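# Open the narrow cabinet's top drawer, keep others shut

## Task

Pull the top drawer of the slim three-drawer cabinet fully open and leave it open. Every other drawer in the room must end fully closed. No cabinet may be moved noticeably from its spot. The robot must not tip over or finish leaning, or the task fails.

## Robot and tools

ROBOT. The robot is a Dexmate Vega: a three-wheeled mobile base, a Z-folding torso (thigh, shank, chest), a head with a camera, and two 7-joint arms with two-finger grippers. Seen from above in its start posture it is 0.70 m long and 0.63 m wide (0.91 m with arms folded). Its front edge sits 0.35 m ahead of the base origin. Nothing catches a tipping motion, and a fallen robot stays down.

FRAMES. Everything is in metres. The base frame has its origin on the floor at the turning point, on the centre line, 0.185 m behind the front axle: x forward, y left, z up. chest, left_hand and right_hand are reported in this frame. A hand point lies between the fingers, 0.033 m short of the closed tips. Fingers point along the hand's z, close along its y, and the back (where the wrist camera is) faces -x. The odometry frame is the base frame as it was at the start. base_odometry only counts wheel rotation, so slipping looks like travel. Headings are in rad, left positive.

TOOLS.
move: one action per call, plus optional "cameras" (list of head_camera, left_wrist_camera, right_wrist_camera, or all; [] gives none; omitted gives all). An action uses "base", "joints" or both, optionally with "speeds" or "min_time_s"; or it uses "target" by itself. Calling with no action just reports state and images.
- "base": an object with exactly one key, each a relative offset from the current base position: translate_m (metres, forward +, -2 to 2), strafe_m (metres, left +, -2 to 2; heading may drift about 0.02 rad), rotate_rad (radians, counter-clockwise +, -3.2 to 3.2). Changing direction first steers the front wheels, up to 1.1 s.
- "joints": one object for the whole robot, joint name to absolute angle in rad. Torso: torso_hip_rad 0 to 1.57, torso_knee_rad 0 to 3.141, torso_waist_rad -1.57 to 1.57; chest forward lean = knee - hip - waist. Each arm: shoulder_pitch, shoulder_yaw, upper_arm_roll, elbow, forearm_roll, wrist_pitch, wrist_yaw, gripper, prefixed left_ or right_. Signs are mirrored for right shoulder pitch (negative swings down), right wrist pitch (negative tips down) and shoulder yaw. Elbow -3.041 to 0.214 (0 straight); gripper 0 to 0.785 per finger (0 closed). Head: head_pan_rad -2.792 to 2.792 (left +), head_tilt_rad and head_camera_tilt_rad (positive looks down).
- "target": a single hand's absolute pose in the base frame: side ("left"/"right"), x, y, z in metres (-3 to 3), pitch_deg (-30 to 95; 90 points fingers down, 0 level), heading_deg (0 forward, counter-clockwise +), optional roll_deg (default 0), heading and roll within -360 to 360; optional line_only true demands a straight path or refusal. It is checked against the robot body only, not furniture; the robot must be still. Straight paths up to 45 cm; otherwise an arc that can swing elbow and hand widely. A single target plays at most 9.9 s; after "short (part of ...)" resend it.
- "speeds": caps for this action: translate_m and strafe_m 0.04 to 0.3 m/s, rotate_rad 0.1 to 0.6 rad/s (top values are default).
- "min_time_s": 0.1 to 8 s, the minimum duration of arm and head motions.
Unknown keys make a call invalid; out-of-range values make it refused, and a refusal cancels the rest of the reply's move/wait/finished_scene calls.
wait: seconds 0 to 10, optional cameras; robot keeps its last commands.
zoom_image: camera and region [x0, y0, x1, y1] in pixels (max 504x504) of that camera's latest image. Head images are 896x560, wrist images 672x420.
finished_scene: scene number; ends the scene irreversibly, so the drawer states must already hold without the robot.

PRESETS. Torso (hip, knee, waist): stand 0.469, 1.617, 1.048 (start); stand_high 0.78, 1.57, 0.44; lean_20 0.52, 1.05, 0.18; lean_45 0.52, 1.05, -0.26; low_lean_45 0, 0, -0.79. Arm fold (shoulder pitch, shoulder yaw, upper arm roll, elbow, forearm roll, wrist pitch, wrist yaw): left 1, 0.5, -0.6, -2.5, 0, -0.9, 0; right -1, -0.5, 0.6, -2.5, 0, 0.9, 0. Fold arms before going to low_lean_45.

RESULTS. "move" reads done or the worst status. base_status, joint_status and hand statuses: done; off_target (resting off goal, may still push); contact_stop (arm pushed near full torque ~0.6 s; the whole arm group halts); time_out; not_followed / "joint command not followed" (collision check withheld it, see cause:); "pose unreachable"; refused (with reason); reached (within 10 mm and 2°) or short. on_its_own lists uncommanded behaviour. turned_by_wheels and turned_by_imu give turning since last result; an IMU turn above 0.03 rad during a straight or sideways drive suggests a bump. A count near 0 means blocked or wheels unable to steer; try backing off or rotating. base_tilt shows forward/right lean in degrees (about 2° bias). Joint torques, motor temperatures and MOTOR HOT lines also appear.

CAUTIONS. The base does not halt on hitting furniture; it stalls or slides and may shove cabinets. After any stop, move the arm clear before thinking, since pressing heats motors; 80 °C triggers an OVER-TEMPERATURE FAULT of 30-60 s. Contact torque at a joint's load limit (141 N m shoulders, 75.2 upper arm roll and elbow, 23.5 forearm and wrist) causes a 10 s TORQUE FAULT. Never let the arms strike or squeeze each other, fingers included. Avoid slamming drawers, hard hits, very hard pushes and dropping things. Head pans freely only with head_tilt_rad ≤ 0 and head_camera_tilt_rad between -1.1 and 0.9. Open gripper gap is roughly 0.24 × angle - 0.002 m at the hand point. Time keeps running while you think.

Each tool is called after "Emit:" as name(argument=value, ...) on one line, values as JSON.

## Session

Emit:
move()

Scene clock: 0.00 s.
Joint torques (N m): no reading
Motor temperatures (°C): left_arm=[31 31 31 26 40 35 41] | right_arm=[30 27 33 31 36 36 33]
base_odometry: x=+0.000 y=+0.000 heading=+0.000
turned_by_wheels: +0.000
turned_by_imu: +0.000
base_tilt: forward=+0.1 right=+0.7
base_status: not commanded
joint_positions: torso_hip_rad=+0.469 torso_knee_rad=+1.617 torso_waist_rad=+1.048 left_shoulder_pitch_rad=+2.189 left_shoulder_yaw_rad=-0.007 left_upper_arm_roll_rad=+0.016 left_elbow_rad=-1.090 left_forearm_roll_rad=+0.013 left_wrist_pitch_rad=-0.515 left_wrist_yaw_rad=+0.020 left_gripper_rad=+0.005 right_shoulder_pitch_rad=-2.209 right_shoulder_yaw_rad=-0.016 right_upper_arm_roll_rad=+0.009 right_elbow_rad=-1.106 right_forearm_roll_rad=-0.010 right_wrist_pitch_rad=+0.494 right_wrist_yaw_rad=-0.018 right_gripper_rad=+0.005 head_pan_rad=+0.000 head_tilt_rad=+0.000 head_camera_tilt_rad=+0.000
joint_status: not commanded
chest: x=-0.0111 y=+0.0000 z=+1.4155 quat_wxyz=(+0.999, +0.000, +0.050, +0.000) (m; base frame)
left_hand: x=+0.2066 y=+0.2195 z=+0.6100 quat_wxyz=(+0.429, +0.002, +0.903, +0.000) pitch_deg=+39.1 heading_deg=-0.2 roll_deg=+0.1 back=up (m; base frame)
right_hand: x=+0.1929 y=-0.2468 z=+0.6050 quat_wxyz=(+0.418, -0.007, +0.908, -0.015) pitch_deg=+40.6 heading_deg=-1.6 roll_deg=-2.5 back=up (m; base frame)
pictures: head_camera, left_wrist_camera, right_wrist_camera

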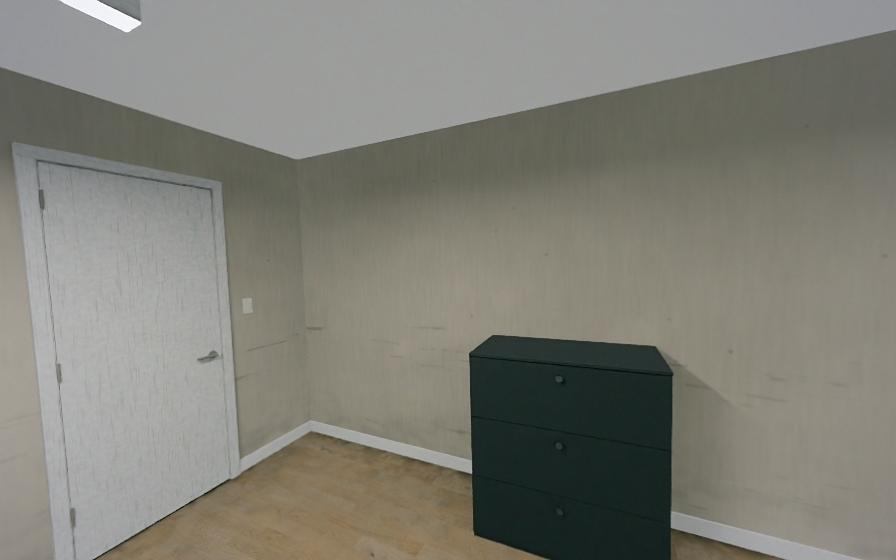

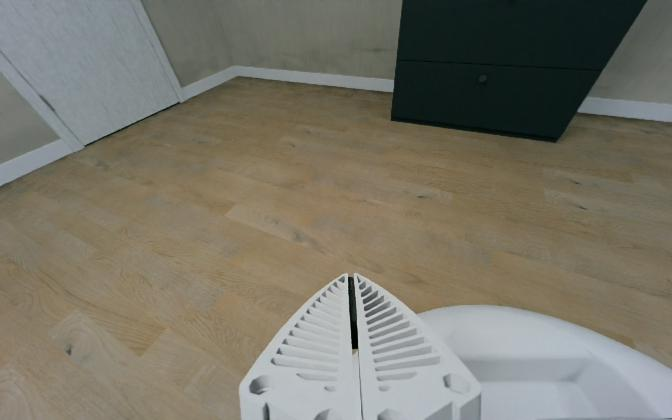

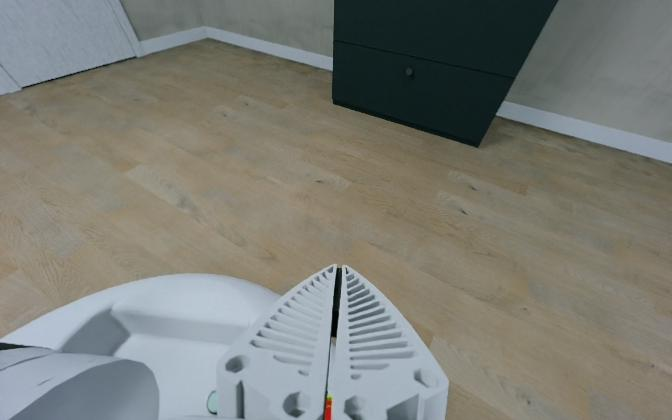

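Emit:
move(joints={"head_pan_rad":-1.4,"head_camera_tilt_rad":0.3}, cameras=["head_camera"])

Emit:
move(joints={"head_pan_rad":-2.7}, cameras=["head_camera"])

Emit:
move(joints={"head_pan_rad":1.6}, cameras=["head_camera"])

Scene clock: 1.83 s.
Joint torques (N m): left_arm=[4.35 -1.12 -1.69 -3.1 0.01 -2.51 -0.04] | right_arm=[-4.77 -1.43 0.81 -2.41 0.04 1.98 -0.22]
Motor temperatures (°C): left_arm=[31 31 31 26 40 35 41] | right_arm=[30 27 33 31 36 36 33]
move: done
base_odometry: x=+0.000 y=+0.000 heading=+0.000
turned_by_wheels: +0.000
turned_by_imu: +0.000
base_tilt: forward=+0.0 right=+0.8
base_status: not commanded
joint_positions: torso_hip_rad=+0.469 torso_knee_rad=+1.617 torso_waist_rad=+1.048 left_shoulder_pitch_rad=+2.189 left_shoulder_yaw_rad=-0.007 left_upper_arm_roll_rad=+0.016 left_elbow_rad=-1.090 left_forearm_roll_rad=+0.013 left_wrist_pitch_rad=-0.515 left_wrist_yaw_rad=+0.020 left_gripper_rad=+0.005 right_shoulder_pitch_rad=-2.209 right_shoulder_yaw_rad=-0.016 right_upper_arm_roll_rad=+0.009 right_elbow_rad=-1.106 right_forearm_roll_rad=-0.010 right_wrist_pitch_rad=+0.494 right_wrist_yaw_rad=-0.018 right_gripper_rad=+0.005 head_pan_rad=-1.400 head_tilt_rad=+0.000 head_camera_tilt_rad=+0.300
joint_status: all done
chest: x=-0.0111 y=+0.0000 z=+1.4155 quat_wxyz=(+0.999, +0.000, +0.050, +0.000) (m; base frame)
left_hand: x=+0.2066 y=+0.2195 z=+0.6100 quat_wxyz=(+0.429, +0.002, +0.903, +0.000) pitch_deg=+39.1 heading_deg=-0.2 roll_deg=+0.1 back=up (m; base frame)
right_hand: x=+0.1929 y=-0.2468 z=+0.6050 quat_wxyz=(+0.418, -0.007, +0.908, -0.015) pitch_deg=+40.6 heading_deg=-1.6 roll_deg=-2.5 back=up (m; base frame)
pictures: head_camera

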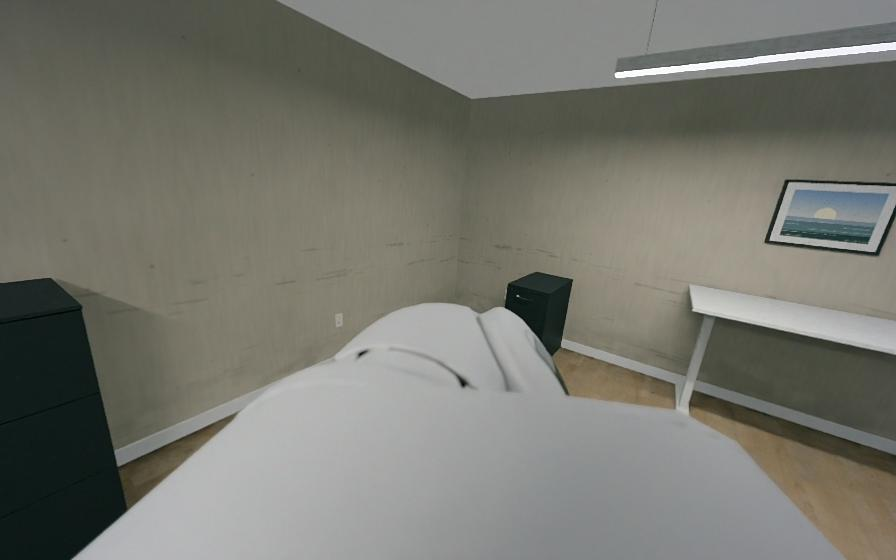

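Scene clock: 3.37 s.
Joint torques (N m): left_arm=[4.01 0.39 -0.42 -2.51 0.14 -2.05 -0.17] | right_arm=[-3.96 -0.82 0.27 -2.66 0.25 2.66 -0.12]
Motor temperatures (°C): left_arm=[31 31 31 26 40 35 41] | right_arm=[30 27 33 31 36 36 33]
move: done
base_odometry: x=+0.000 y=+0.000 heading=+0.000
turned_by_wheels: +0.000
turned_by_imu: +0.000
base_tilt: forward=+0.0 right=+0.8
base_status: not commanded
joint_positions: torso_hip_rad=+0.469 torso_knee_rad=+1.617 torso_waist_rad=+1.048 left_shoulder_pitch_rad=+2.189 left_shoulder_yaw_rad=-0.007 left_upper_arm_roll_rad=+0.016 left_elbow_rad=-1.090 left_forearm_roll_rad=+0.013 left_wrist_pitch_rad=-0.515 left_wrist_yaw_rad=+0.020 left_gripper_rad=+0.005 right_shoulder_pitch_rad=-2.209 right_shoulder_yaw_rad=-0.016 right_upper_arm_roll_rad=+0.009 right_elbow_rad=-1.106 right_forearm_roll_rad=-0.010 right_wrist_pitch_rad=+0.494 right_wrist_yaw_rad=-0.018 right_gripper_rad=+0.005 head_pan_rad=-2.700 head_tilt_rad=+0.000 head_camera_tilt_rad=+0.300
joint_status: all done
chest: x=-0.0111 y=+0.0000 z=+1.4155 quat_wxyz=(+0.999, +0.000, +0.050, +0.000) (m; base frame)
left_hand: x=+0.2066 y=+0.2195 z=+0.6100 quat_wxyz=(+0.429, +0.002, +0.903, +0.000) pitch_deg=+39.1 heading_deg=-0.2 roll_deg=+0.1 back=up (m; base frame)
right_hand: x=+0.1929 y=-0.2468 z=+0.6050 quat_wxyz=(+0.418, -0.007, +0.908, -0.015) pitch_deg=+40.6 heading_deg=-1.6 roll_deg=-2.5 back=up (m; base frame)
pictures: head_camera

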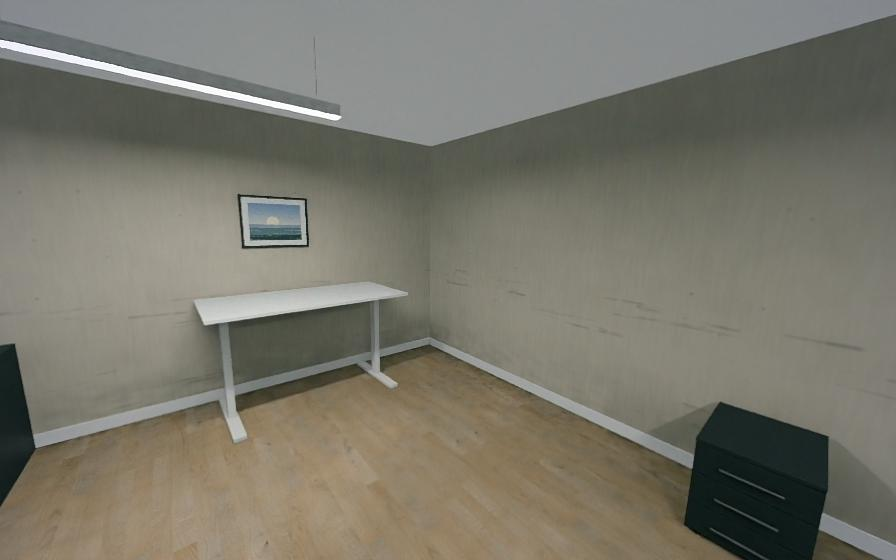

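Scene clock: 6.90 s.
Joint torques (N m): left_arm=[4.39 -0.21 -0.3 -3.54 0.2 -1.64 0.16] | right_arm=[-4.31 -1.56 0.75 -2.22 0.14 2.41 -0.09]
Motor temperatures (°C): left_arm=[31 31 31 26 40 35 41] | right_arm=[30 27 33 31 36 36 33]
move: done
base_odometry: x=+0.000 y=+0.000 heading=+0.000
turned_by_wheels: +0.000
turned_by_imu: +0.000
base_tilt: forward=+0.0 right=+0.8
base_status: not commanded
joint_positions: torso_hip_rad=+0.469 torso_knee_rad=+1.617 torso_waist_rad=+1.048 left_shoulder_pitch_rad=+2.189 left_shoulder_yaw_rad=-0.007 left_upper_arm_roll_rad=+0.016 left_elbow_rad=-1.090 left_forearm_roll_rad=+0.013 left_wrist_pitch_rad=-0.515 left_wrist_yaw_rad=+0.020 left_gripper_rad=+0.005 right_shoulder_pitch_rad=-2.209 right_shoulder_yaw_rad=-0.016 right_upper_arm_roll_rad=+0.009 right_elbow_rad=-1.106 right_forearm_roll_rad=-0.010 right_wrist_pitch_rad=+0.494 right_wrist_yaw_rad=-0.018 right_gripper_rad=+0.005 head_pan_rad=+1.600 head_tilt_rad=+0.000 head_camera_tilt_rad=+0.300
joint_status: all done
chest: x=-0.0111 y=+0.0000 z=+1.4155 quat_wxyz=(+0.999, +0.000, +0.050, +0.000) (m; base frame)
left_hand: x=+0.2066 y=+0.2195 z=+0.6100 quat_wxyz=(+0.429, +0.002, +0.903, +0.000) pitch_deg=+39.1 heading_deg=-0.2 roll_deg=+0.1 back=up (m; base frame)
right_hand: x=+0.1929 y=-0.2468 z=+0.6050 quat_wxyz=(+0.418, -0.007, +0.908, -0.015) pitch_deg=+40.6 heading_deg=-1.6 roll_deg=-2.5 back=up (m; base frame)
pictures: head_camera

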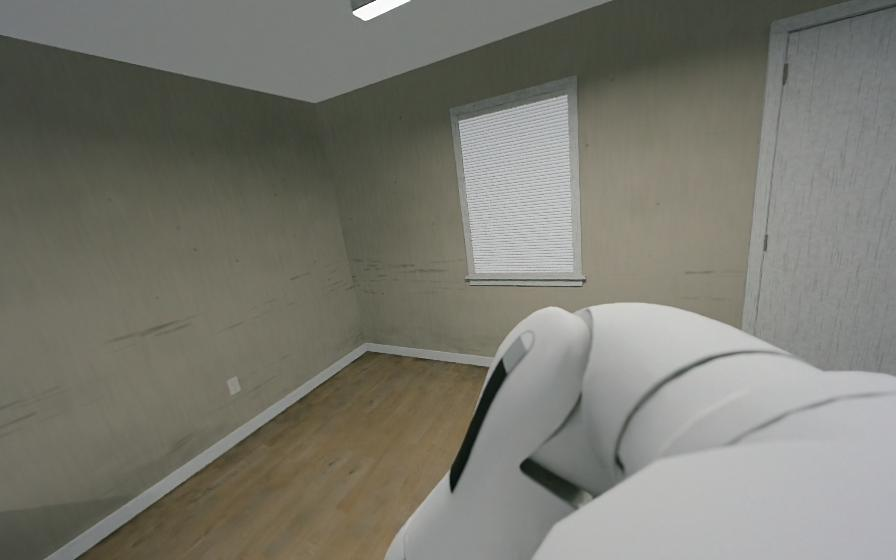

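Emit:
move(base={"rotate_rad":-1.3}, joints={"head_pan_rad":0}, cameras=["head_camera"])

Emit:
move(base={"rotate_rad":-2.1}, cameras=["head_camera"])

Scene clock: 10.97 s.
Joint torques (N m): left_arm=[5.57 -0.5 -0.16 -2.6 0.32 -1.83 -0.08] | right_arm=[-4.35 -1.27 0.56 -2.28 0.3 3.38 -0.24]
Motor temperatures (°C): left_arm=[31 31 31 26 40 35 41] | right_arm=[30 27 33 31 36 36 33]
move: done
base_odometry: x=+0.002 y=+0.001 heading=-1.304
turned_by_wheels: -1.304
turned_by_imu: -1.297
base_tilt: forward=+0.0 right=+0.7
base_status: done
joint_positions: torso_hip_rad=+0.469 torso_knee_rad=+1.617 torso_waist_rad=+1.048 left_shoulder_pitch_rad=+2.189 left_shoulder_yaw_rad=-0.007 left_upper_arm_roll_rad=+0.016 left_elbow_rad=-1.090 left_forearm_roll_rad=+0.013 left_wrist_pitch_rad=-0.515 left_wrist_yaw_rad=+0.020 left_gripper_rad=+0.005 right_shoulder_pitch_rad=-2.209 right_shoulder_yaw_rad=-0.016 right_upper_arm_roll_rad=+0.009 right_elbow_rad=-1.106 right_forearm_roll_rad=-0.010 right_wrist_pitch_rad=+0.494 right_wrist_yaw_rad=-0.018 right_gripper_rad=+0.005 head_pan_rad=+0.000 head_tilt_rad=+0.000 head_camera_tilt_rad=+0.300
joint_status: all done
chest: x=-0.0111 y=+0.0000 z=+1.4155 quat_wxyz=(+0.999, +0.000, +0.050, +0.000) (m; base frame)
left_hand: x=+0.2066 y=+0.2195 z=+0.6100 quat_wxyz=(+0.429, +0.002, +0.903, +0.000) pitch_deg=+39.1 heading_deg=-0.2 roll_deg=+0.1 back=up (m; base frame)
right_hand: x=+0.1929 y=-0.2468 z=+0.6050 quat_wxyz=(+0.418, -0.007, +0.908, -0.015) pitch_deg=+40.6 heading_deg=-1.6 roll_deg=-2.5 back=up (m; base frame)
pictures: head_camera

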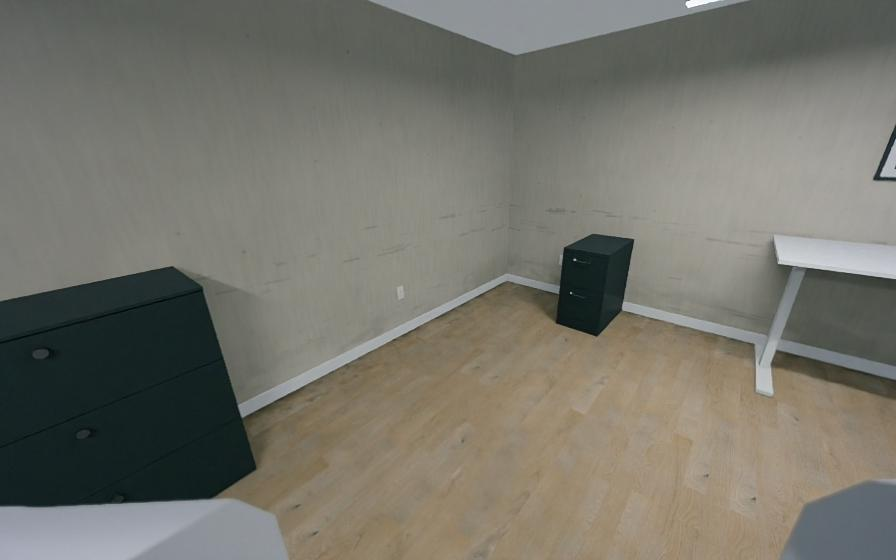

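Scene clock: 15.80 s.
Joint torques (N m): left_arm=[5.25 -1.05 -0.73 -2.74 0 -2.57 0] | right_arm=[-5.42 -0.06 0.76 -2.72 0.11 2.47 -0.06]
Motor temperatures (°C): left_arm=[31 31 31 26 40 35 41] | right_arm=[30 27 33 31 36 36 33]
move: done
base_odometry: x=+0.003 y=-0.001 heading=+2.874
turned_by_wheels: -2.106
turned_by_imu: -2.094
base_tilt: forward=+0.0 right=+0.8
base_status: done
joint_positions: torso_hip_rad=+0.469 torso_knee_rad=+1.617 torso_waist_rad=+1.048 left_shoulder_pitch_rad=+2.189 left_shoulder_yaw_rad=-0.007 left_upper_arm_roll_rad=+0.016 left_elbow_rad=-1.090 left_forearm_roll_rad=+0.013 left_wrist_pitch_rad=-0.515 left_wrist_yaw_rad=+0.020 left_gripper_rad=+0.005 right_shoulder_pitch_rad=-2.209 right_shoulder_yaw_rad=-0.016 right_upper_arm_roll_rad=+0.009 right_elbow_rad=-1.106 right_forearm_roll_rad=-0.010 right_wrist_pitch_rad=+0.494 right_wrist_yaw_rad=-0.018 right_gripper_rad=+0.005 head_pan_rad=+0.000 head_tilt_rad=+0.000 head_camera_tilt_rad=+0.300
joint_status: not commanded
chest: x=-0.0111 y=+0.0000 z=+1.4155 quat_wxyz=(+0.999, +0.000, +0.050, +0.000) (m; base frame)
left_hand: x=+0.2066 y=+0.2195 z=+0.6100 quat_wxyz=(+0.429, +0.002, +0.903, +0.000) pitch_deg=+39.1 heading_deg=-0.2 roll_deg=+0.1 back=up (m; base frame)
right_hand: x=+0.1929 y=-0.2468 z=+0.6050 quat_wxyz=(+0.418, -0.007, +0.908, -0.015) pitch_deg=+40.6 heading_deg=-1.6 roll_deg=-2.5 back=up (m; base frame)
pictures: head_camera

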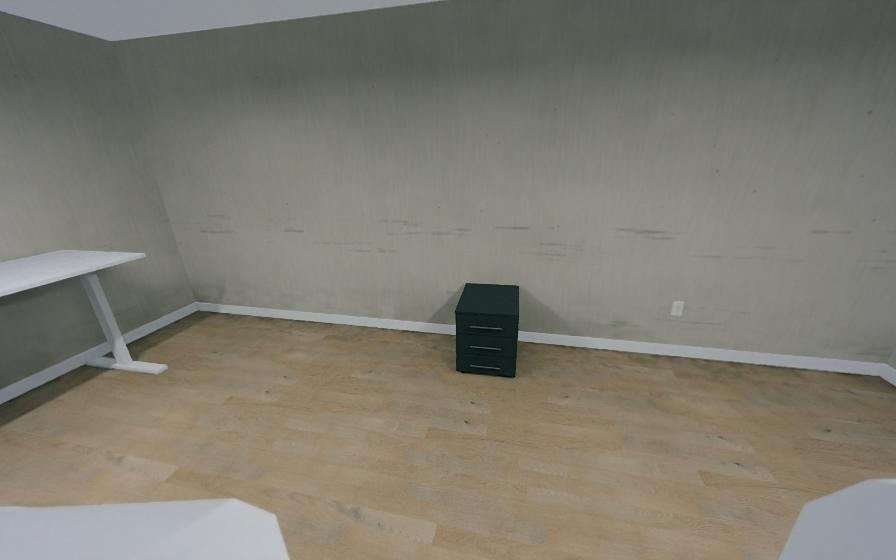

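Emit:
zoom_image(camera="head_camera", region=[430, 265, 550, 385])

Scaled by 4.200 from the camera's 896x560 image, which has a finer 960x600 frame.

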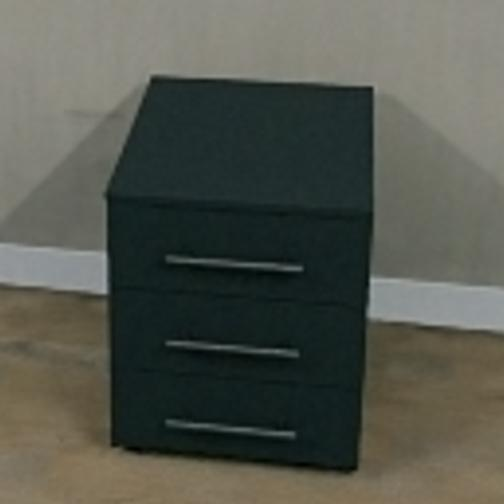

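Emit:
move(base={"rotate_rad":-0.115}, joints={"head_camera_tilt_rad":0.55}, cameras=[])

Emit:
move(base={"translate_m":0.95}, cameras=[])

Emit:
move(target={"side":"right","x":0.45,"y":-0.2,"z":0.55,"pitch_deg":15,"heading_deg":0,"roll_deg":90})

Scene clock: 17.70 s.
Joint torques (N m): left_arm=[5.13 -0.6 -0.63 -3.15 0.07 -1.47 -0.01] | right_arm=[-4.04 -0.31 0.38 -1.25 0.13 2.03 -0.02]
Motor temperatures (°C): left_arm=[31 31 31 26 40 35 41] | right_arm=[30 27 33 31 36 36 33]
move: done
base_odometry: x=+0.003 y=-0.001 heading=+2.759
turned_by_wheels: -0.115
turned_by_imu: -0.114
base_tilt: forward=+0.0 right=+0.7
base_status: done
joint_positions: torso_hip_rad=+0.469 torso_knee_rad=+1.617 torso_waist_rad=+1.048 left_shoulder_pitch_rad=+2.189 left_shoulder_yaw_rad=-0.007 left_upper_arm_roll_rad=+0.016 left_elbow_rad=-1.090 left_forearm_roll_rad=+0.013 left_wrist_pitch_rad=-0.515 left_wrist_yaw_rad=+0.020 left_gripper_rad=+0.005 right_shoulder_pitch_rad=-2.209 right_shoulder_yaw_rad=-0.016 right_upper_arm_roll_rad=+0.009 right_elbow_rad=-1.106 right_forearm_roll_rad=-0.010 right_wrist_pitch_rad=+0.494 right_wrist_yaw_rad=-0.018 right_gripper_rad=+0.005 head_pan_rad=+0.000 head_tilt_rad=+0.000 head_camera_tilt_rad=+0.550
joint_status: all done
chest: x=-0.0111 y=+0.0000 z=+1.4155 quat_wxyz=(+0.999, +0.000, +0.050, +0.000) (m; base frame)
left_hand: x=+0.2066 y=+0.2195 z=+0.6100 quat_wxyz=(+0.429, +0.002, +0.903, +0.000) pitch_deg=+39.1 heading_deg=-0.2 roll_deg=+0.1 back=up (m; base frame)
right_hand: x=+0.1929 y=-0.2468 z=+0.6050 quat_wxyz=(+0.418, -0.007, +0.908, -0.015) pitch_deg=+40.6 heading_deg=-1.6 roll_deg=-2.5 back=up (m; base frame)
pictures: none
No camera images: "cameras" was empty.

Scene clock: 22.73 s.
Joint torques (N m): left_arm=[5.36 -0.91 -1.19 -3.15 0.33 -1.1 0.04] | right_arm=[-4.68 -1.72 0.6 -2.63 0.24 2.2 -0.24]
Motor temperatures (°C): left_arm=[31 31 31 26 40 35 41] | right_arm=[30 27 33 31 36 36 33]
move: done
base_odometry: x=-0.878 y=+0.354 heading=+2.758
turned_by_wheels: -0.001
turned_by_imu: -0.003
base_tilt: forward=+0.1 right=+0.8
base_status: done
joint_positions: torso_hip_rad=+0.469 torso_knee_rad=+1.617 torso_waist_rad=+1.048 left_shoulder_pitch_rad=+2.189 left_shoulder_yaw_rad=-0.007 left_upper_arm_roll_rad=+0.016 left_elbow_rad=-1.090 left_forearm_roll_rad=+0.013 left_wrist_pitch_rad=-0.515 left_wrist_yaw_rad=+0.020 left_gripper_rad=+0.005 right_shoulder_pitch_rad=-2.209 right_shoulder_yaw_rad=-0.016 right_upper_arm_roll_rad=+0.009 right_elbow_rad=-1.106 right_forearm_roll_rad=-0.010 right_wrist_pitch_rad=+0.494 right_wrist_yaw_rad=-0.018 right_gripper_rad=+0.005 head_pan_rad=+0.000 head_tilt_rad=+0.000 head_camera_tilt_rad=+0.550
joint_status: not commanded
chest: x=-0.0111 y=+0.0000 z=+1.4155 quat_wxyz=(+0.999, +0.000, +0.050, +0.000) (m; base frame)
left_hand: x=+0.2066 y=+0.2195 z=+0.6100 quat_wxyz=(+0.429, +0.002, +0.903, +0.000) pitch_deg=+39.1 heading_deg=-0.2 roll_deg=+0.1 back=up (m; base frame)
right_hand: x=+0.1929 y=-0.2468 z=+0.6050 quat_wxyz=(+0.418, -0.007, +0.908, -0.015) pitch_deg=+40.6 heading_deg=-1.6 roll_deg=-2.5 back=up (m; base frame)
pictures: none
No camera images: "cameras" was empty.

Scene clock: 23.03 s.
Joint torques (N m): left_arm=[5.96 -0.33 -0.7 -2.38 -0.03 -1.6 -0.03] | right_arm=[-5.12 -1.42 1.03 -2.77 0.12 2.04 -0.02]
Motor temperatures (°C): left_arm=[31 31 31 26 40 35 41] | right_arm=[30 27 33 31 36 36 33]
move: refused
base_odometry: x=-0.878 y=+0.354 heading=+2.758
turned_by_wheels: +0.000
turned_by_imu: +0.000
base_tilt: forward=+0.0 right=+0.8
base_status: not commanded
joint_positions: torso_hip_rad=+0.469 torso_knee_rad=+1.617 torso_waist_rad=+1.048 left_shoulder_pitch_rad=+2.189 left_shoulder_yaw_rad=-0.007 left_upper_arm_roll_rad=+0.016 left_elbow_rad=-1.090 left_forearm_roll_rad=+0.013 left_wrist_pitch_rad=-0.515 left_wrist_yaw_rad=+0.020 left_gripper_rad=+0.005 right_shoulder_pitch_rad=-2.209 right_shoulder_yaw_rad=-0.016 right_upper_arm_roll_rad=+0.009 right_elbow_rad=-1.106 right_forearm_roll_rad=-0.010 right_wrist_pitch_rad=+0.494 right_wrist_yaw_rad=-0.018 right_gripper_rad=+0.005 head_pan_rad=+0.000 head_tilt_rad=+0.000 head_camera_tilt_rad=+0.550
joint_status: not commanded
chest: x=-0.0111 y=+0.0000 z=+1.4155 quat_wxyz=(+0.999, +0.000, +0.050, +0.000) (m; base frame)
left_hand: x=+0.2066 y=+0.2195 z=+0.6100 quat_wxyz=(+0.429, +0.002, +0.903, +0.000) pitch_deg=+39.1 heading_deg=-0.2 roll_deg=+0.1 back=up (m; base frame)
right_hand: x=+0.1929 y=-0.2468 z=+0.6050 quat_wxyz=(+0.418, -0.007, +0.908, -0.015) pitch_deg=+40.6 heading_deg=-1.6 roll_deg=-2.5 back=up (m; base frame)
right_hand_status: refused: no posture of the arm gets there (out of reach): the closest leaves the hand 11.0 cm and 3 deg from the pose. Nothing moved.
pictures: head_camera, left_wrist_camera, right_wrist_camera

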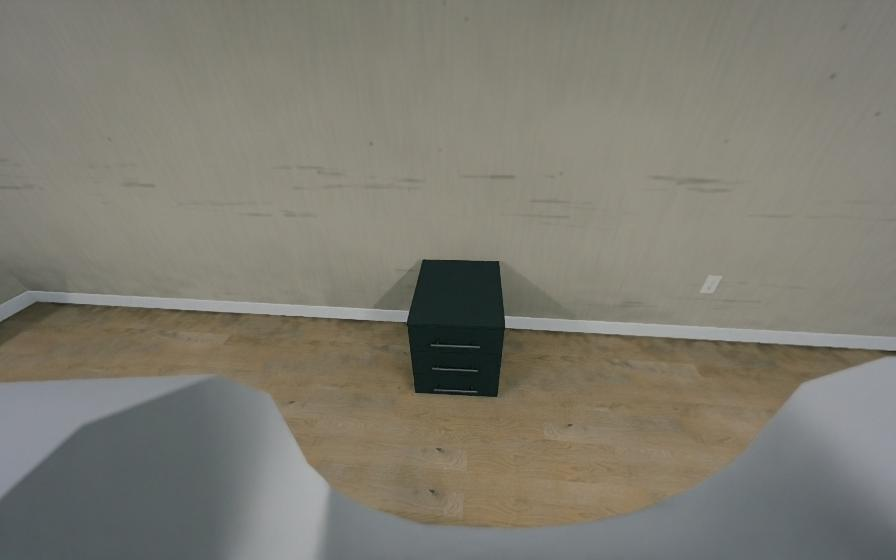

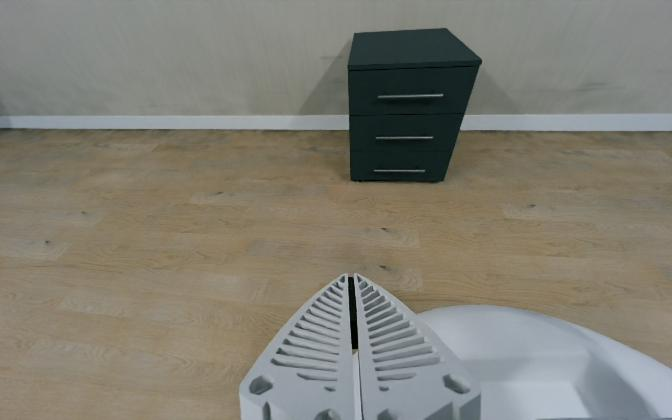

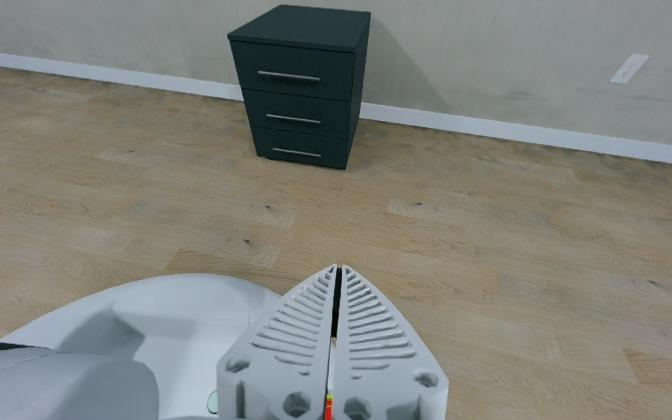

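Emit:
move(joints={"torso_hip_rad":0.3,"torso_knee_rad":1.0,"torso_waist_rad":0.35,"right_gripper_rad":0.4}, cameras=[])

Emit:
move(target={"side":"right","x":0.55,"y":-0.22,"z":0.5,"pitch_deg":15,"heading_deg":0,"roll_deg":90})

Scene clock: 27.53 s.
Joint torques (N m): left_arm=[11.56 0.89 -0.34 -1.99 0 -1.5 0.05] | right_arm=[-11.81 -1.89 0.36 -1.05 0.1 2.25 -0.15]
Motor temperatures (°C): left_arm=[31 31 31 26 40 35 41] | right_arm=[30 27 33 31 36 37 33]
move: done
base_odometry: x=-0.878 y=+0.354 heading=+2.758
turned_by_wheels: +0.000
turned_by_imu: +0.000
base_tilt: forward=+0.0 right=+0.8
base_status: not commanded
joint_positions: torso_hip_rad=+0.300 torso_knee_rad=+1.000 torso_waist_rad=+0.350 left_shoulder_pitch_rad=+2.189 left_shoulder_yaw_rad=-0.007 left_upper_arm_roll_rad=+0.016 left_elbow_rad=-1.090 left_forearm_roll_rad=+0.013 left_wrist_pitch_rad=-0.515 left_wrist_yaw_rad=+0.020 left_gripper_rad=+0.005 right_shoulder_pitch_rad=-2.209 right_shoulder_yaw_rad=-0.016 right_upper_arm_roll_rad=+0.009 right_elbow_rad=-1.106 right_forearm_roll_rad=-0.010 right_wrist_pitch_rad=+0.494 right_wrist_yaw_rad=-0.018 right_gripper_rad=+0.400 head_pan_rad=+0.000 head_tilt_rad=+0.000 head_camera_tilt_rad=+0.550
joint_status: all done
chest: x=-0.0323 y=+0.0000 z=+1.2739 quat_wxyz=(+0.985, +0.000, +0.174, +0.000) (m; base frame)
left_hand: x=-0.0205 y=+0.2195 z=+0.4396 quat_wxyz=(+0.314, +0.002, +0.950, -0.001) pitch_deg=+53.4 heading_deg=-0.2 roll_deg=+0.0 back=up (m; base frame)
right_hand: x=-0.0350 y=-0.2468 z=+0.4381 quat_wxyz=(+0.301, -0.009, +0.953, -0.014) pitch_deg=+54.9 heading_deg=-2.2 roll_deg=-3.2 back=up (m; base frame)
pictures: none
No camera images: "cameras" was empty.

Scene clock: 27.83 s.
Joint torques (N m): left_arm=[11.56 -0.23 -0.59 -0.47 0.23 -1.53 -0.22] | right_arm=[-10.29 -0.06 1.22 0.21 0.02 1.97 0.03]
Motor temperatures (°C): left_arm=[31 31 31 26 40 35 41] | right_arm=[30 27 33 31 36 37 33]
move: refused
base_odometry: x=-0.878 y=+0.354 heading=+2.758
turned_by_wheels: +0.000
turned_by_imu: +0.000
base_tilt: forward=+0.0 right=+0.7
base_status: not commanded
joint_positions: torso_hip_rad=+0.300 torso_knee_rad=+1.000 torso_waist_rad=+0.350 left_shoulder_pitch_rad=+2.189 left_shoulder_yaw_rad=-0.007 left_upper_arm_roll_rad=+0.016 left_elbow_rad=-1.090 left_forearm_roll_rad=+0.013 left_wrist_pitch_rad=-0.515 left_wrist_yaw_rad=+0.020 left_gripper_rad=+0.005 right_shoulder_pitch_rad=-2.209 right_shoulder_yaw_rad=-0.016 right_upper_arm_roll_rad=+0.009 right_elbow_rad=-1.106 right_forearm_roll_rad=-0.010 right_wrist_pitch_rad=+0.494 right_wrist_yaw_rad=-0.018 right_gripper_rad=+0.400 head_pan_rad=+0.000 head_tilt_rad=+0.000 head_camera_tilt_rad=+0.550
joint_status: not commanded
chest: x=-0.0323 y=+0.0000 z=+1.2739 quat_wxyz=(+0.985, +0.000, +0.174, +0.000) (m; base frame)
left_hand: x=-0.0205 y=+0.2195 z=+0.4396 quat_wxyz=(+0.314, +0.002, +0.950, -0.001) pitch_deg=+53.4 heading_deg=-0.2 roll_deg=+0.0 back=up (m; base frame)
right_hand: x=-0.0350 y=-0.2468 z=+0.4381 quat_wxyz=(+0.301, -0.009, +0.953, -0.014) pitch_deg=+54.9 heading_deg=-2.2 roll_deg=-3.2 back=up (m; base frame)
right_hand_status: refused: the arm stands too near the robot already: the right finger within 1.1 cm of the base (limit 2.0). Nothing moved. Move it clear with "joints".
pictures: head_camera, left_wrist_camera, right_wrist_camera

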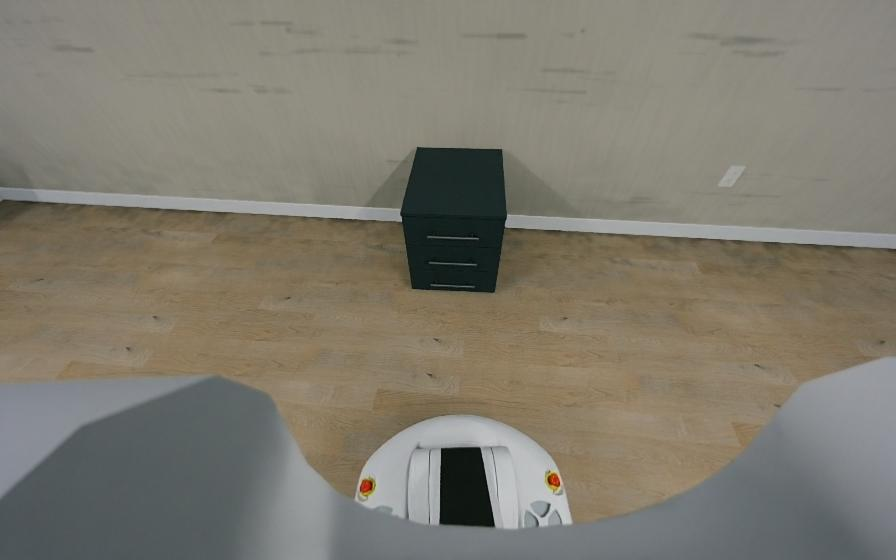

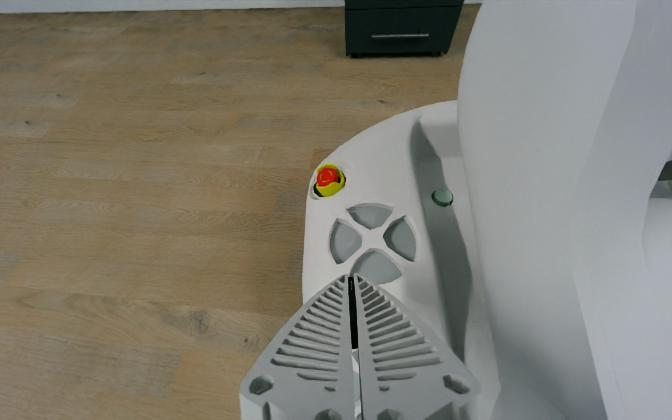

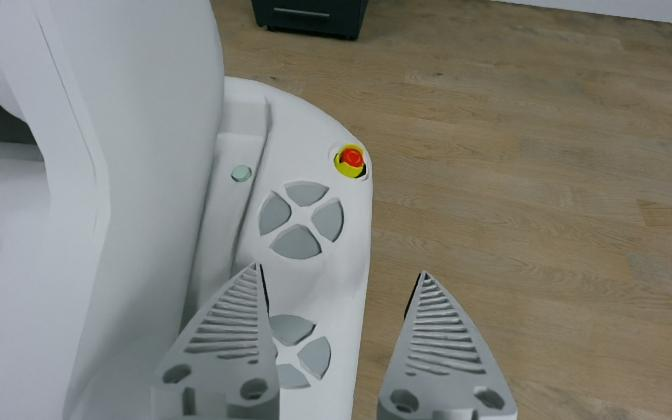

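Emit:
move(joints={"right_shoulder_pitch_rad":-1.55,"left_shoulder_pitch_rad":1.9}, cameras=[])

Emit:
move(target={"side":"right","x":0.55,"y":-0.2,"z":0.5,"pitch_deg":20,"heading_deg":0,"roll_deg":90})

Scene clock: 31.60 s.
Joint torques (N m): left_arm=[0.51 -0.44 -0.82 -3.02 0.09 -2.45 -0.17] | right_arm=[17.89 -1.88 1.16 -4.9 0.3 2.73 -0.09]
Motor temperatures (°C): left_arm=[31 31 31 26 40 35 41] | right_arm=[30 27 33 31 36 37 33]
move: done
base_odometry: x=-0.878 y=+0.354 heading=+2.758
turned_by_wheels: +0.000
turned_by_imu: +0.000
base_tilt: forward=+0.1 right=+0.7
base_status: not commanded
joint_positions: torso_hip_rad=+0.300 torso_knee_rad=+1.000 torso_waist_rad=+0.350 left_shoulder_pitch_rad=+1.900 left_shoulder_yaw_rad=-0.007 left_upper_arm_roll_rad=+0.016 left_elbow_rad=-1.090 left_forearm_roll_rad=+0.013 left_wrist_pitch_rad=-0.515 left_wrist_yaw_rad=+0.020 left_gripper_rad=+0.005 right_shoulder_pitch_rad=-1.554 right_shoulder_yaw_rad=-0.016 right_upper_arm_roll_rad=+0.009 right_elbow_rad=-1.106 right_forearm_roll_rad=-0.010 right_wrist_pitch_rad=+0.494 right_wrist_yaw_rad=-0.018 right_gripper_rad=+0.400 head_pan_rad=+0.000 head_tilt_rad=+0.000 head_camera_tilt_rad=+0.550
joint_status: all done
chest: x=-0.0323 y=+0.0000 z=+1.2739 quat_wxyz=(+0.985, +0.000, +0.174, +0.000) (m; base frame)
left_hand: x=+0.2164 y=+0.2195 z=+0.4774 quat_wxyz=(+0.447, +0.002, +0.895, +0.000) pitch_deg=+36.9 heading_deg=-0.2 roll_deg=+0.1 back=up (m; base frame)
right_hand: x=+0.4747 y=-0.2468 z=+0.6094 quat_wxyz=(+0.592, -0.004, +0.806, -0.016) pitch_deg=+17.4 heading_deg=-1.3 roll_deg=-1.8 back=up (m; base frame)
pictures: none
No camera images: "cameras" was empty.

Scene clock: 31.90 s.
Joint torques (N m): left_arm=[-0.49 -0.28 -0.87 -2.97 0.2 -1.76 0.11] | right_arm=[18.15 -0.58 0.99 -6.21 0.24 2.74 0.02]
Motor temperatures (°C): left_arm=[31 31 31 26 40 35 41] | right_arm=[30 27 33 31 36 37 33]
move: refused
base_odometry: x=-0.878 y=+0.354 heading=+2.758
turned_by_wheels: +0.000
turned_by_imu: +0.000
base_tilt: forward=+0.0 right=+0.7
base_status: not commanded
joint_positions: torso_hip_rad=+0.300 torso_knee_rad=+1.000 torso_waist_rad=+0.350 left_shoulder_pitch_rad=+1.900 left_shoulder_yaw_rad=-0.007 left_upper_arm_roll_rad=+0.016 left_elbow_rad=-1.090 left_forearm_roll_rad=+0.013 left_wrist_pitch_rad=-0.515 left_wrist_yaw_rad=+0.020 left_gripper_rad=+0.005 right_shoulder_pitch_rad=-1.552 right_shoulder_yaw_rad=-0.016 right_upper_arm_roll_rad=+0.009 right_elbow_rad=-1.106 right_forearm_roll_rad=-0.010 right_wrist_pitch_rad=+0.494 right_wrist_yaw_rad=-0.018 right_gripper_rad=+0.400 head_pan_rad=+0.000 head_tilt_rad=+0.000 head_camera_tilt_rad=+0.550
joint_status: not commanded
chest: x=-0.0323 y=+0.0000 z=+1.2739 quat_wxyz=(+0.985, +0.000, +0.174, +0.000) (m; base frame)
left_hand: x=+0.2165 y=+0.2195 z=+0.4775 quat_wxyz=(+0.447, +0.002, +0.895, +0.000) pitch_deg=+36.9 heading_deg=-0.2 roll_deg=+0.1 back=up (m; base frame)
right_hand: x=+0.4760 y=-0.2468 z=+0.6104 quat_wxyz=(+0.593, -0.003, +0.805, -0.016) pitch_deg=+17.3 heading_deg=-1.3 roll_deg=-1.8 back=up (m; base frame)
right_hand_status: refused: no posture of the arm gets there (out of reach): the closest leaves the hand 4.1 cm and 0 deg from the pose. Nothing moved.
pictures: head_camera, left_wrist_camera, right_wrist_camera

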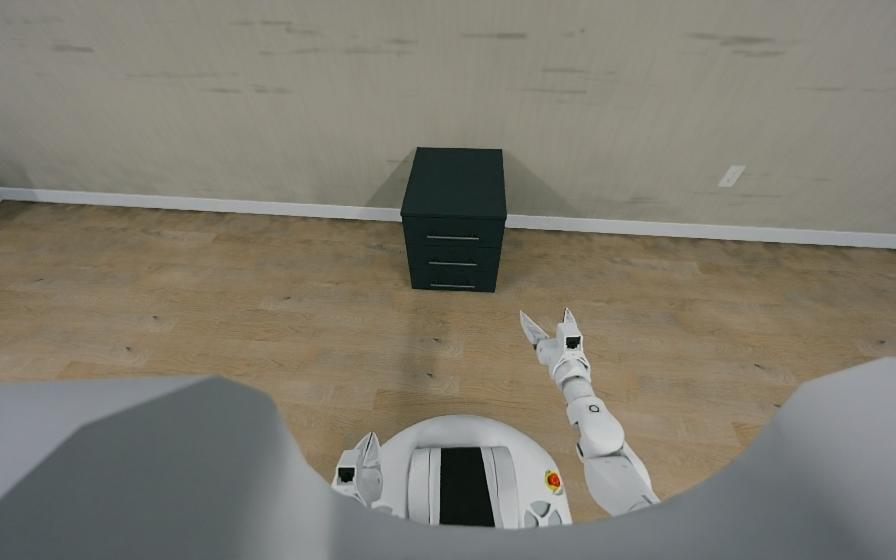

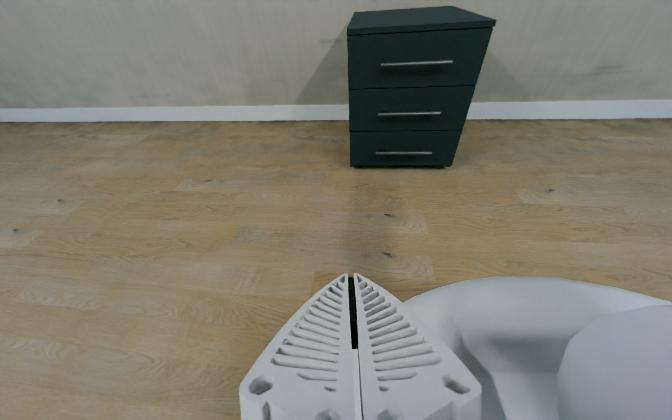

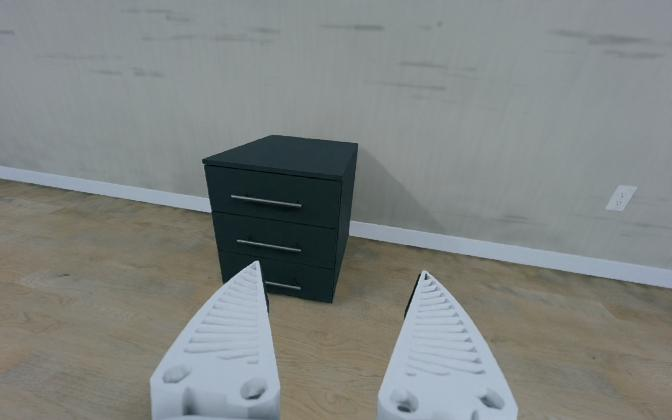

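Emit:
move(target={"side":"right","x":0.65,"y":-0.2,"z":0.46,"pitch_deg":30,"heading_deg":0,"roll_deg":90})

Scene clock: 32.83 s.
Joint torques (N m): left_arm=[-1.58 -0.02 -0.93 -3.05 0.22 -2.17 0.03] | right_arm=[18.29 -1.66 0.62 -4.41 0.17 2.54 -0.01]
Motor temperatures (°C): left_arm=[31 31 31 26 40 35 41] | right_arm=[30 27 33 31 36 37 33]
move: refused
base_odometry: x=-0.878 y=+0.354 heading=+2.758
turned_by_wheels: +0.000
turned_by_imu: +0.000
base_tilt: forward=+0.0 right=+0.8
base_status: not commanded
joint_positions: torso_hip_rad=+0.300 torso_knee_rad=+1.000 torso_waist_rad=+0.350 left_shoulder_pitch_rad=+1.900 left_shoulder_yaw_rad=-0.007 left_upper_arm_roll_rad=+0.016 left_elbow_rad=-1.090 left_forearm_roll_rad=+0.013 left_wrist_pitch_rad=-0.515 left_wrist_yaw_rad=+0.020 left_gripper_rad=+0.005 right_shoulder_pitch_rad=-1.551 right_shoulder_yaw_rad=-0.016 right_upper_arm_roll_rad=+0.009 right_elbow_rad=-1.106 right_forearm_roll_rad=-0.010 right_wrist_pitch_rad=+0.494 right_wrist_yaw_rad=-0.018 right_gripper_rad=+0.400 head_pan_rad=+0.000 head_tilt_rad=+0.000 head_camera_tilt_rad=+0.550
joint_status: not commanded
chest: x=-0.0323 y=+0.0000 z=+1.2739 quat_wxyz=(+0.985, +0.000, +0.174, +0.000) (m; base frame)
left_hand: x=+0.2166 y=+0.2195 z=+0.4775 quat_wxyz=(+0.447, +0.002, +0.895, +0.000) pitch_deg=+36.9 heading_deg=-0.2 roll_deg=+0.1 back=up (m; base frame)
right_hand: x=+0.4771 y=-0.2468 z=+0.6112 quat_wxyz=(+0.593, -0.003, +0.805, -0.016) pitch_deg=+17.2 heading_deg=-1.3 roll_deg=-1.8 back=up (m; base frame)
right_hand_status: refused: no posture of the arm gets there (out of reach): the closest leaves the hand 8.3 cm and 1 deg from the pose. Nothing moved.
pictures: head_camera, left_wrist_camera, right_wrist_camera

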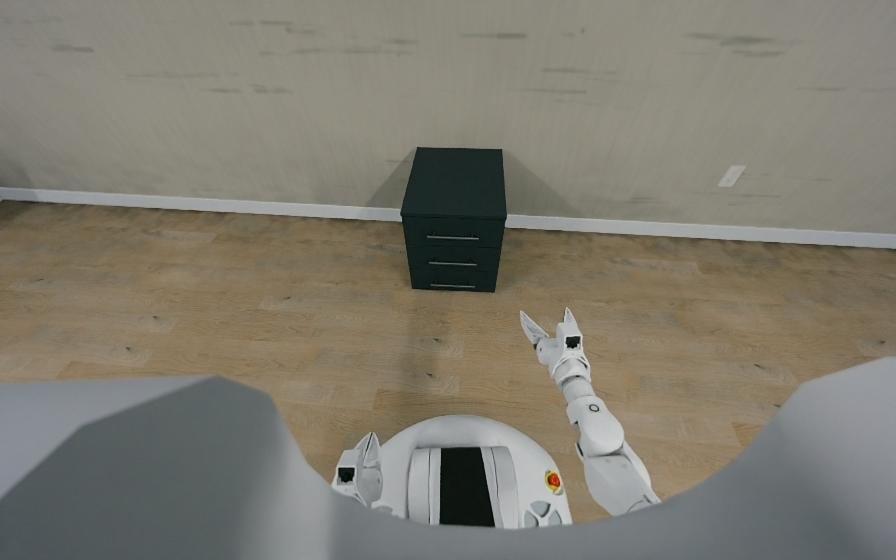

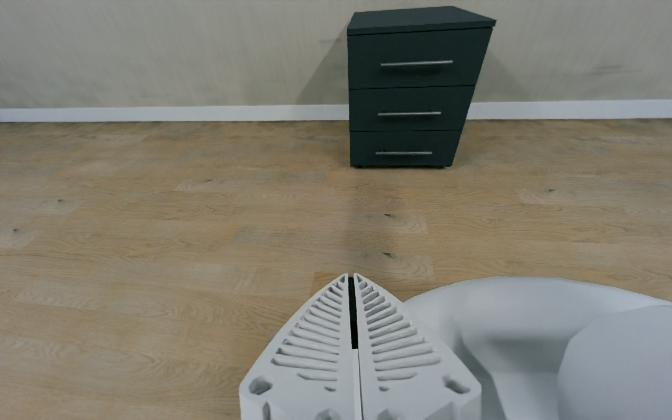

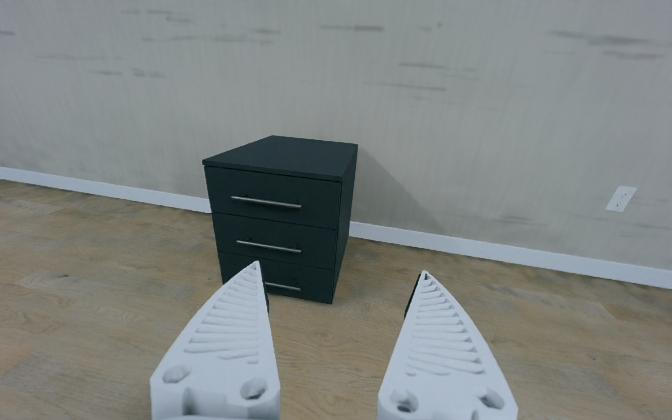

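Emit:
move(joints={"torso_hip_rad":0.1,"torso_knee_rad":0.65,"torso_waist_rad":0.05,"right_shoulder_pitch_rad":-1.3,"left_shoulder_pitch_rad":1.5,"left_elbow_rad":-1.6,"head_camera_tilt_rad":0.4}, cameras=[])

Emit:
move(target={"side":"right","x":0.55,"y":-0.2,"z":0.46,"pitch_deg":10,"heading_deg":0,"roll_deg":90})

Scene clock: 36.30 s.
Joint torques (N m): left_arm=[-12.16 -0.65 -1.09 -7.61 0.13 -2.4 0.11] | right_arm=[20.7 -1.91 1.05 -5.64 0.14 3.01 -0.01]
Motor temperatures (°C): left_arm=[31 31 31 26 40 35 41] | right_arm=[30 27 33 31 36 37 33]
move: done
base_odometry: x=-0.878 y=+0.354 heading=+2.758
turned_by_wheels: +0.000
turned_by_imu: +0.000
base_tilt: forward=+0.0 right=+0.8
base_status: not commanded
joint_positions: torso_hip_rad=+0.100 torso_knee_rad=+0.650 torso_waist_rad=+0.050 left_shoulder_pitch_rad=+1.503 left_shoulder_yaw_rad=-0.007 left_upper_arm_roll_rad=+0.016 left_elbow_rad=-1.596 left_forearm_roll_rad=+0.013 left_wrist_pitch_rad=-0.515 left_wrist_yaw_rad=+0.020 left_gripper_rad=+0.005 right_shoulder_pitch_rad=-1.301 right_shoulder_yaw_rad=-0.016 right_upper_arm_roll_rad=+0.009 right_elbow_rad=-1.106 right_forearm_roll_rad=-0.010 right_wrist_pitch_rad=+0.494 right_wrist_yaw_rad=-0.018 right_gripper_rad=+0.400 head_pan_rad=+0.000 head_tilt_rad=+0.000 head_camera_tilt_rad=+0.400
joint_status: all done
chest: x=+0.0164 y=+0.0000 z=+1.1393 quat_wxyz=(+0.969, +0.000, +0.247, +0.000) (m; base frame)
left_hand: x=+0.5806 y=+0.2218 z=+0.7256 quat_wxyz=(+0.744, -0.002, +0.668, +0.000) pitch_deg=-6.2 heading_deg=+0.2 roll_deg=-0.2 back=up (m; base frame)
right_hand: x=+0.5892 y=-0.2468 z=+0.5306 quat_wxyz=(+0.633, -0.003, +0.774, -0.016) pitch_deg=+11.5 heading_deg=-1.3 roll_deg=-1.7 back=up (m; base frame)
pictures: none
No camera images: "cameras" was empty.

Scene clock: 36.60 s.
Joint torques (N m): left_arm=[-12.45 -1.13 -0.47 -8.41 0.18 -2.46 -0.04] | right_arm=[21.22 -1.16 1.06 -5.58 0.06 3.3 -0.12]
Motor temperatures (°C): left_arm=[31 31 31 26 40 35 41] | right_arm=[30 27 33 31 36 37 33]
move: refused
base_odometry: x=-0.878 y=+0.354 heading=+2.758
turned_by_wheels: +0.000
turned_by_imu: +0.000
base_tilt: forward=+0.1 right=+0.7
base_status: not commanded
joint_positions: torso_hip_rad=+0.100 torso_knee_rad=+0.650 torso_waist_rad=+0.050 left_shoulder_pitch_rad=+1.502 left_shoulder_yaw_rad=-0.007 left_upper_arm_roll_rad=+0.016 left_elbow_rad=-1.598 left_forearm_roll_rad=+0.013 left_wrist_pitch_rad=-0.515 left_wrist_yaw_rad=+0.020 left_gripper_rad=+0.005 right_shoulder_pitch_rad=-1.301 right_shoulder_yaw_rad=-0.016 right_upper_arm_roll_rad=+0.009 right_elbow_rad=-1.106 right_forearm_roll_rad=-0.010 right_wrist_pitch_rad=+0.494 right_wrist_yaw_rad=-0.018 right_gripper_rad=+0.400 head_pan_rad=+0.000 head_tilt_rad=+0.000 head_camera_tilt_rad=+0.400
joint_status: not commanded
chest: x=+0.0164 y=+0.0000 z=+1.1393 quat_wxyz=(+0.969, +0.000, +0.247, +0.000) (m; base frame)
left_hand: x=+0.5815 y=+0.2218 z=+0.7278 quat_wxyz=(+0.746, -0.002, +0.666, +0.000) pitch_deg=-6.4 heading_deg=+0.2 roll_deg=-0.2 back=up (m; base frame)
right_hand: x=+0.5893 y=-0.2468 z=+0.5307 quat_wxyz=(+0.633, -0.003, +0.774, -0.016) pitch_deg=+11.5 heading_deg=-1.3 roll_deg=-1.7 back=up (m; base frame)
right_hand_status: refused: the best posture that gets there brings the right wrist within 2.4 cm of the torso (limit 2.6). Nothing moved.
pictures: head_camera, left_wrist_camera, right_wrist_camera

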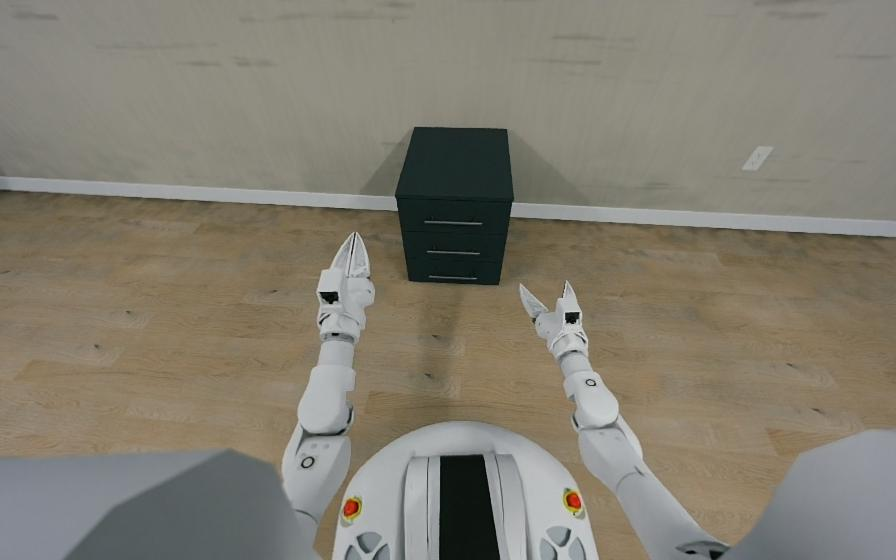

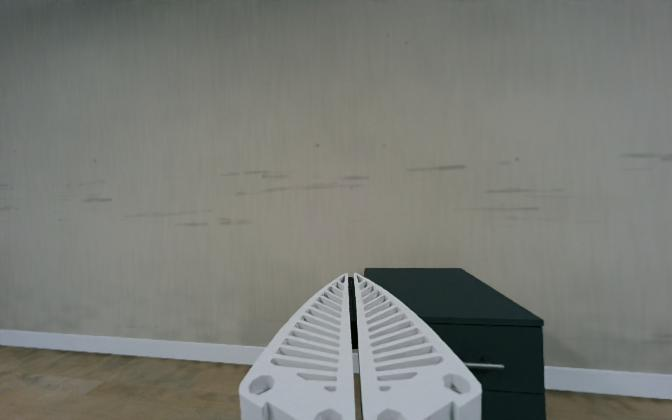

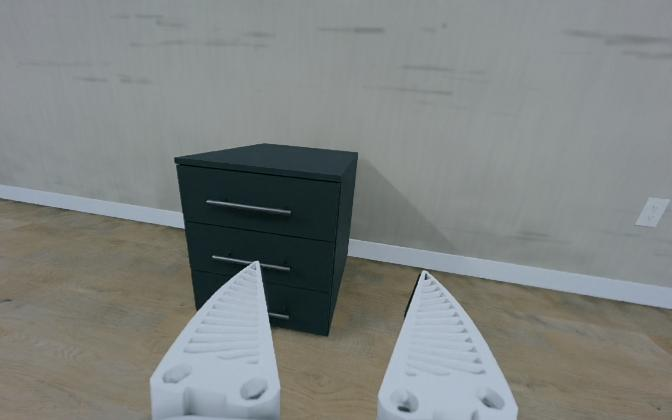

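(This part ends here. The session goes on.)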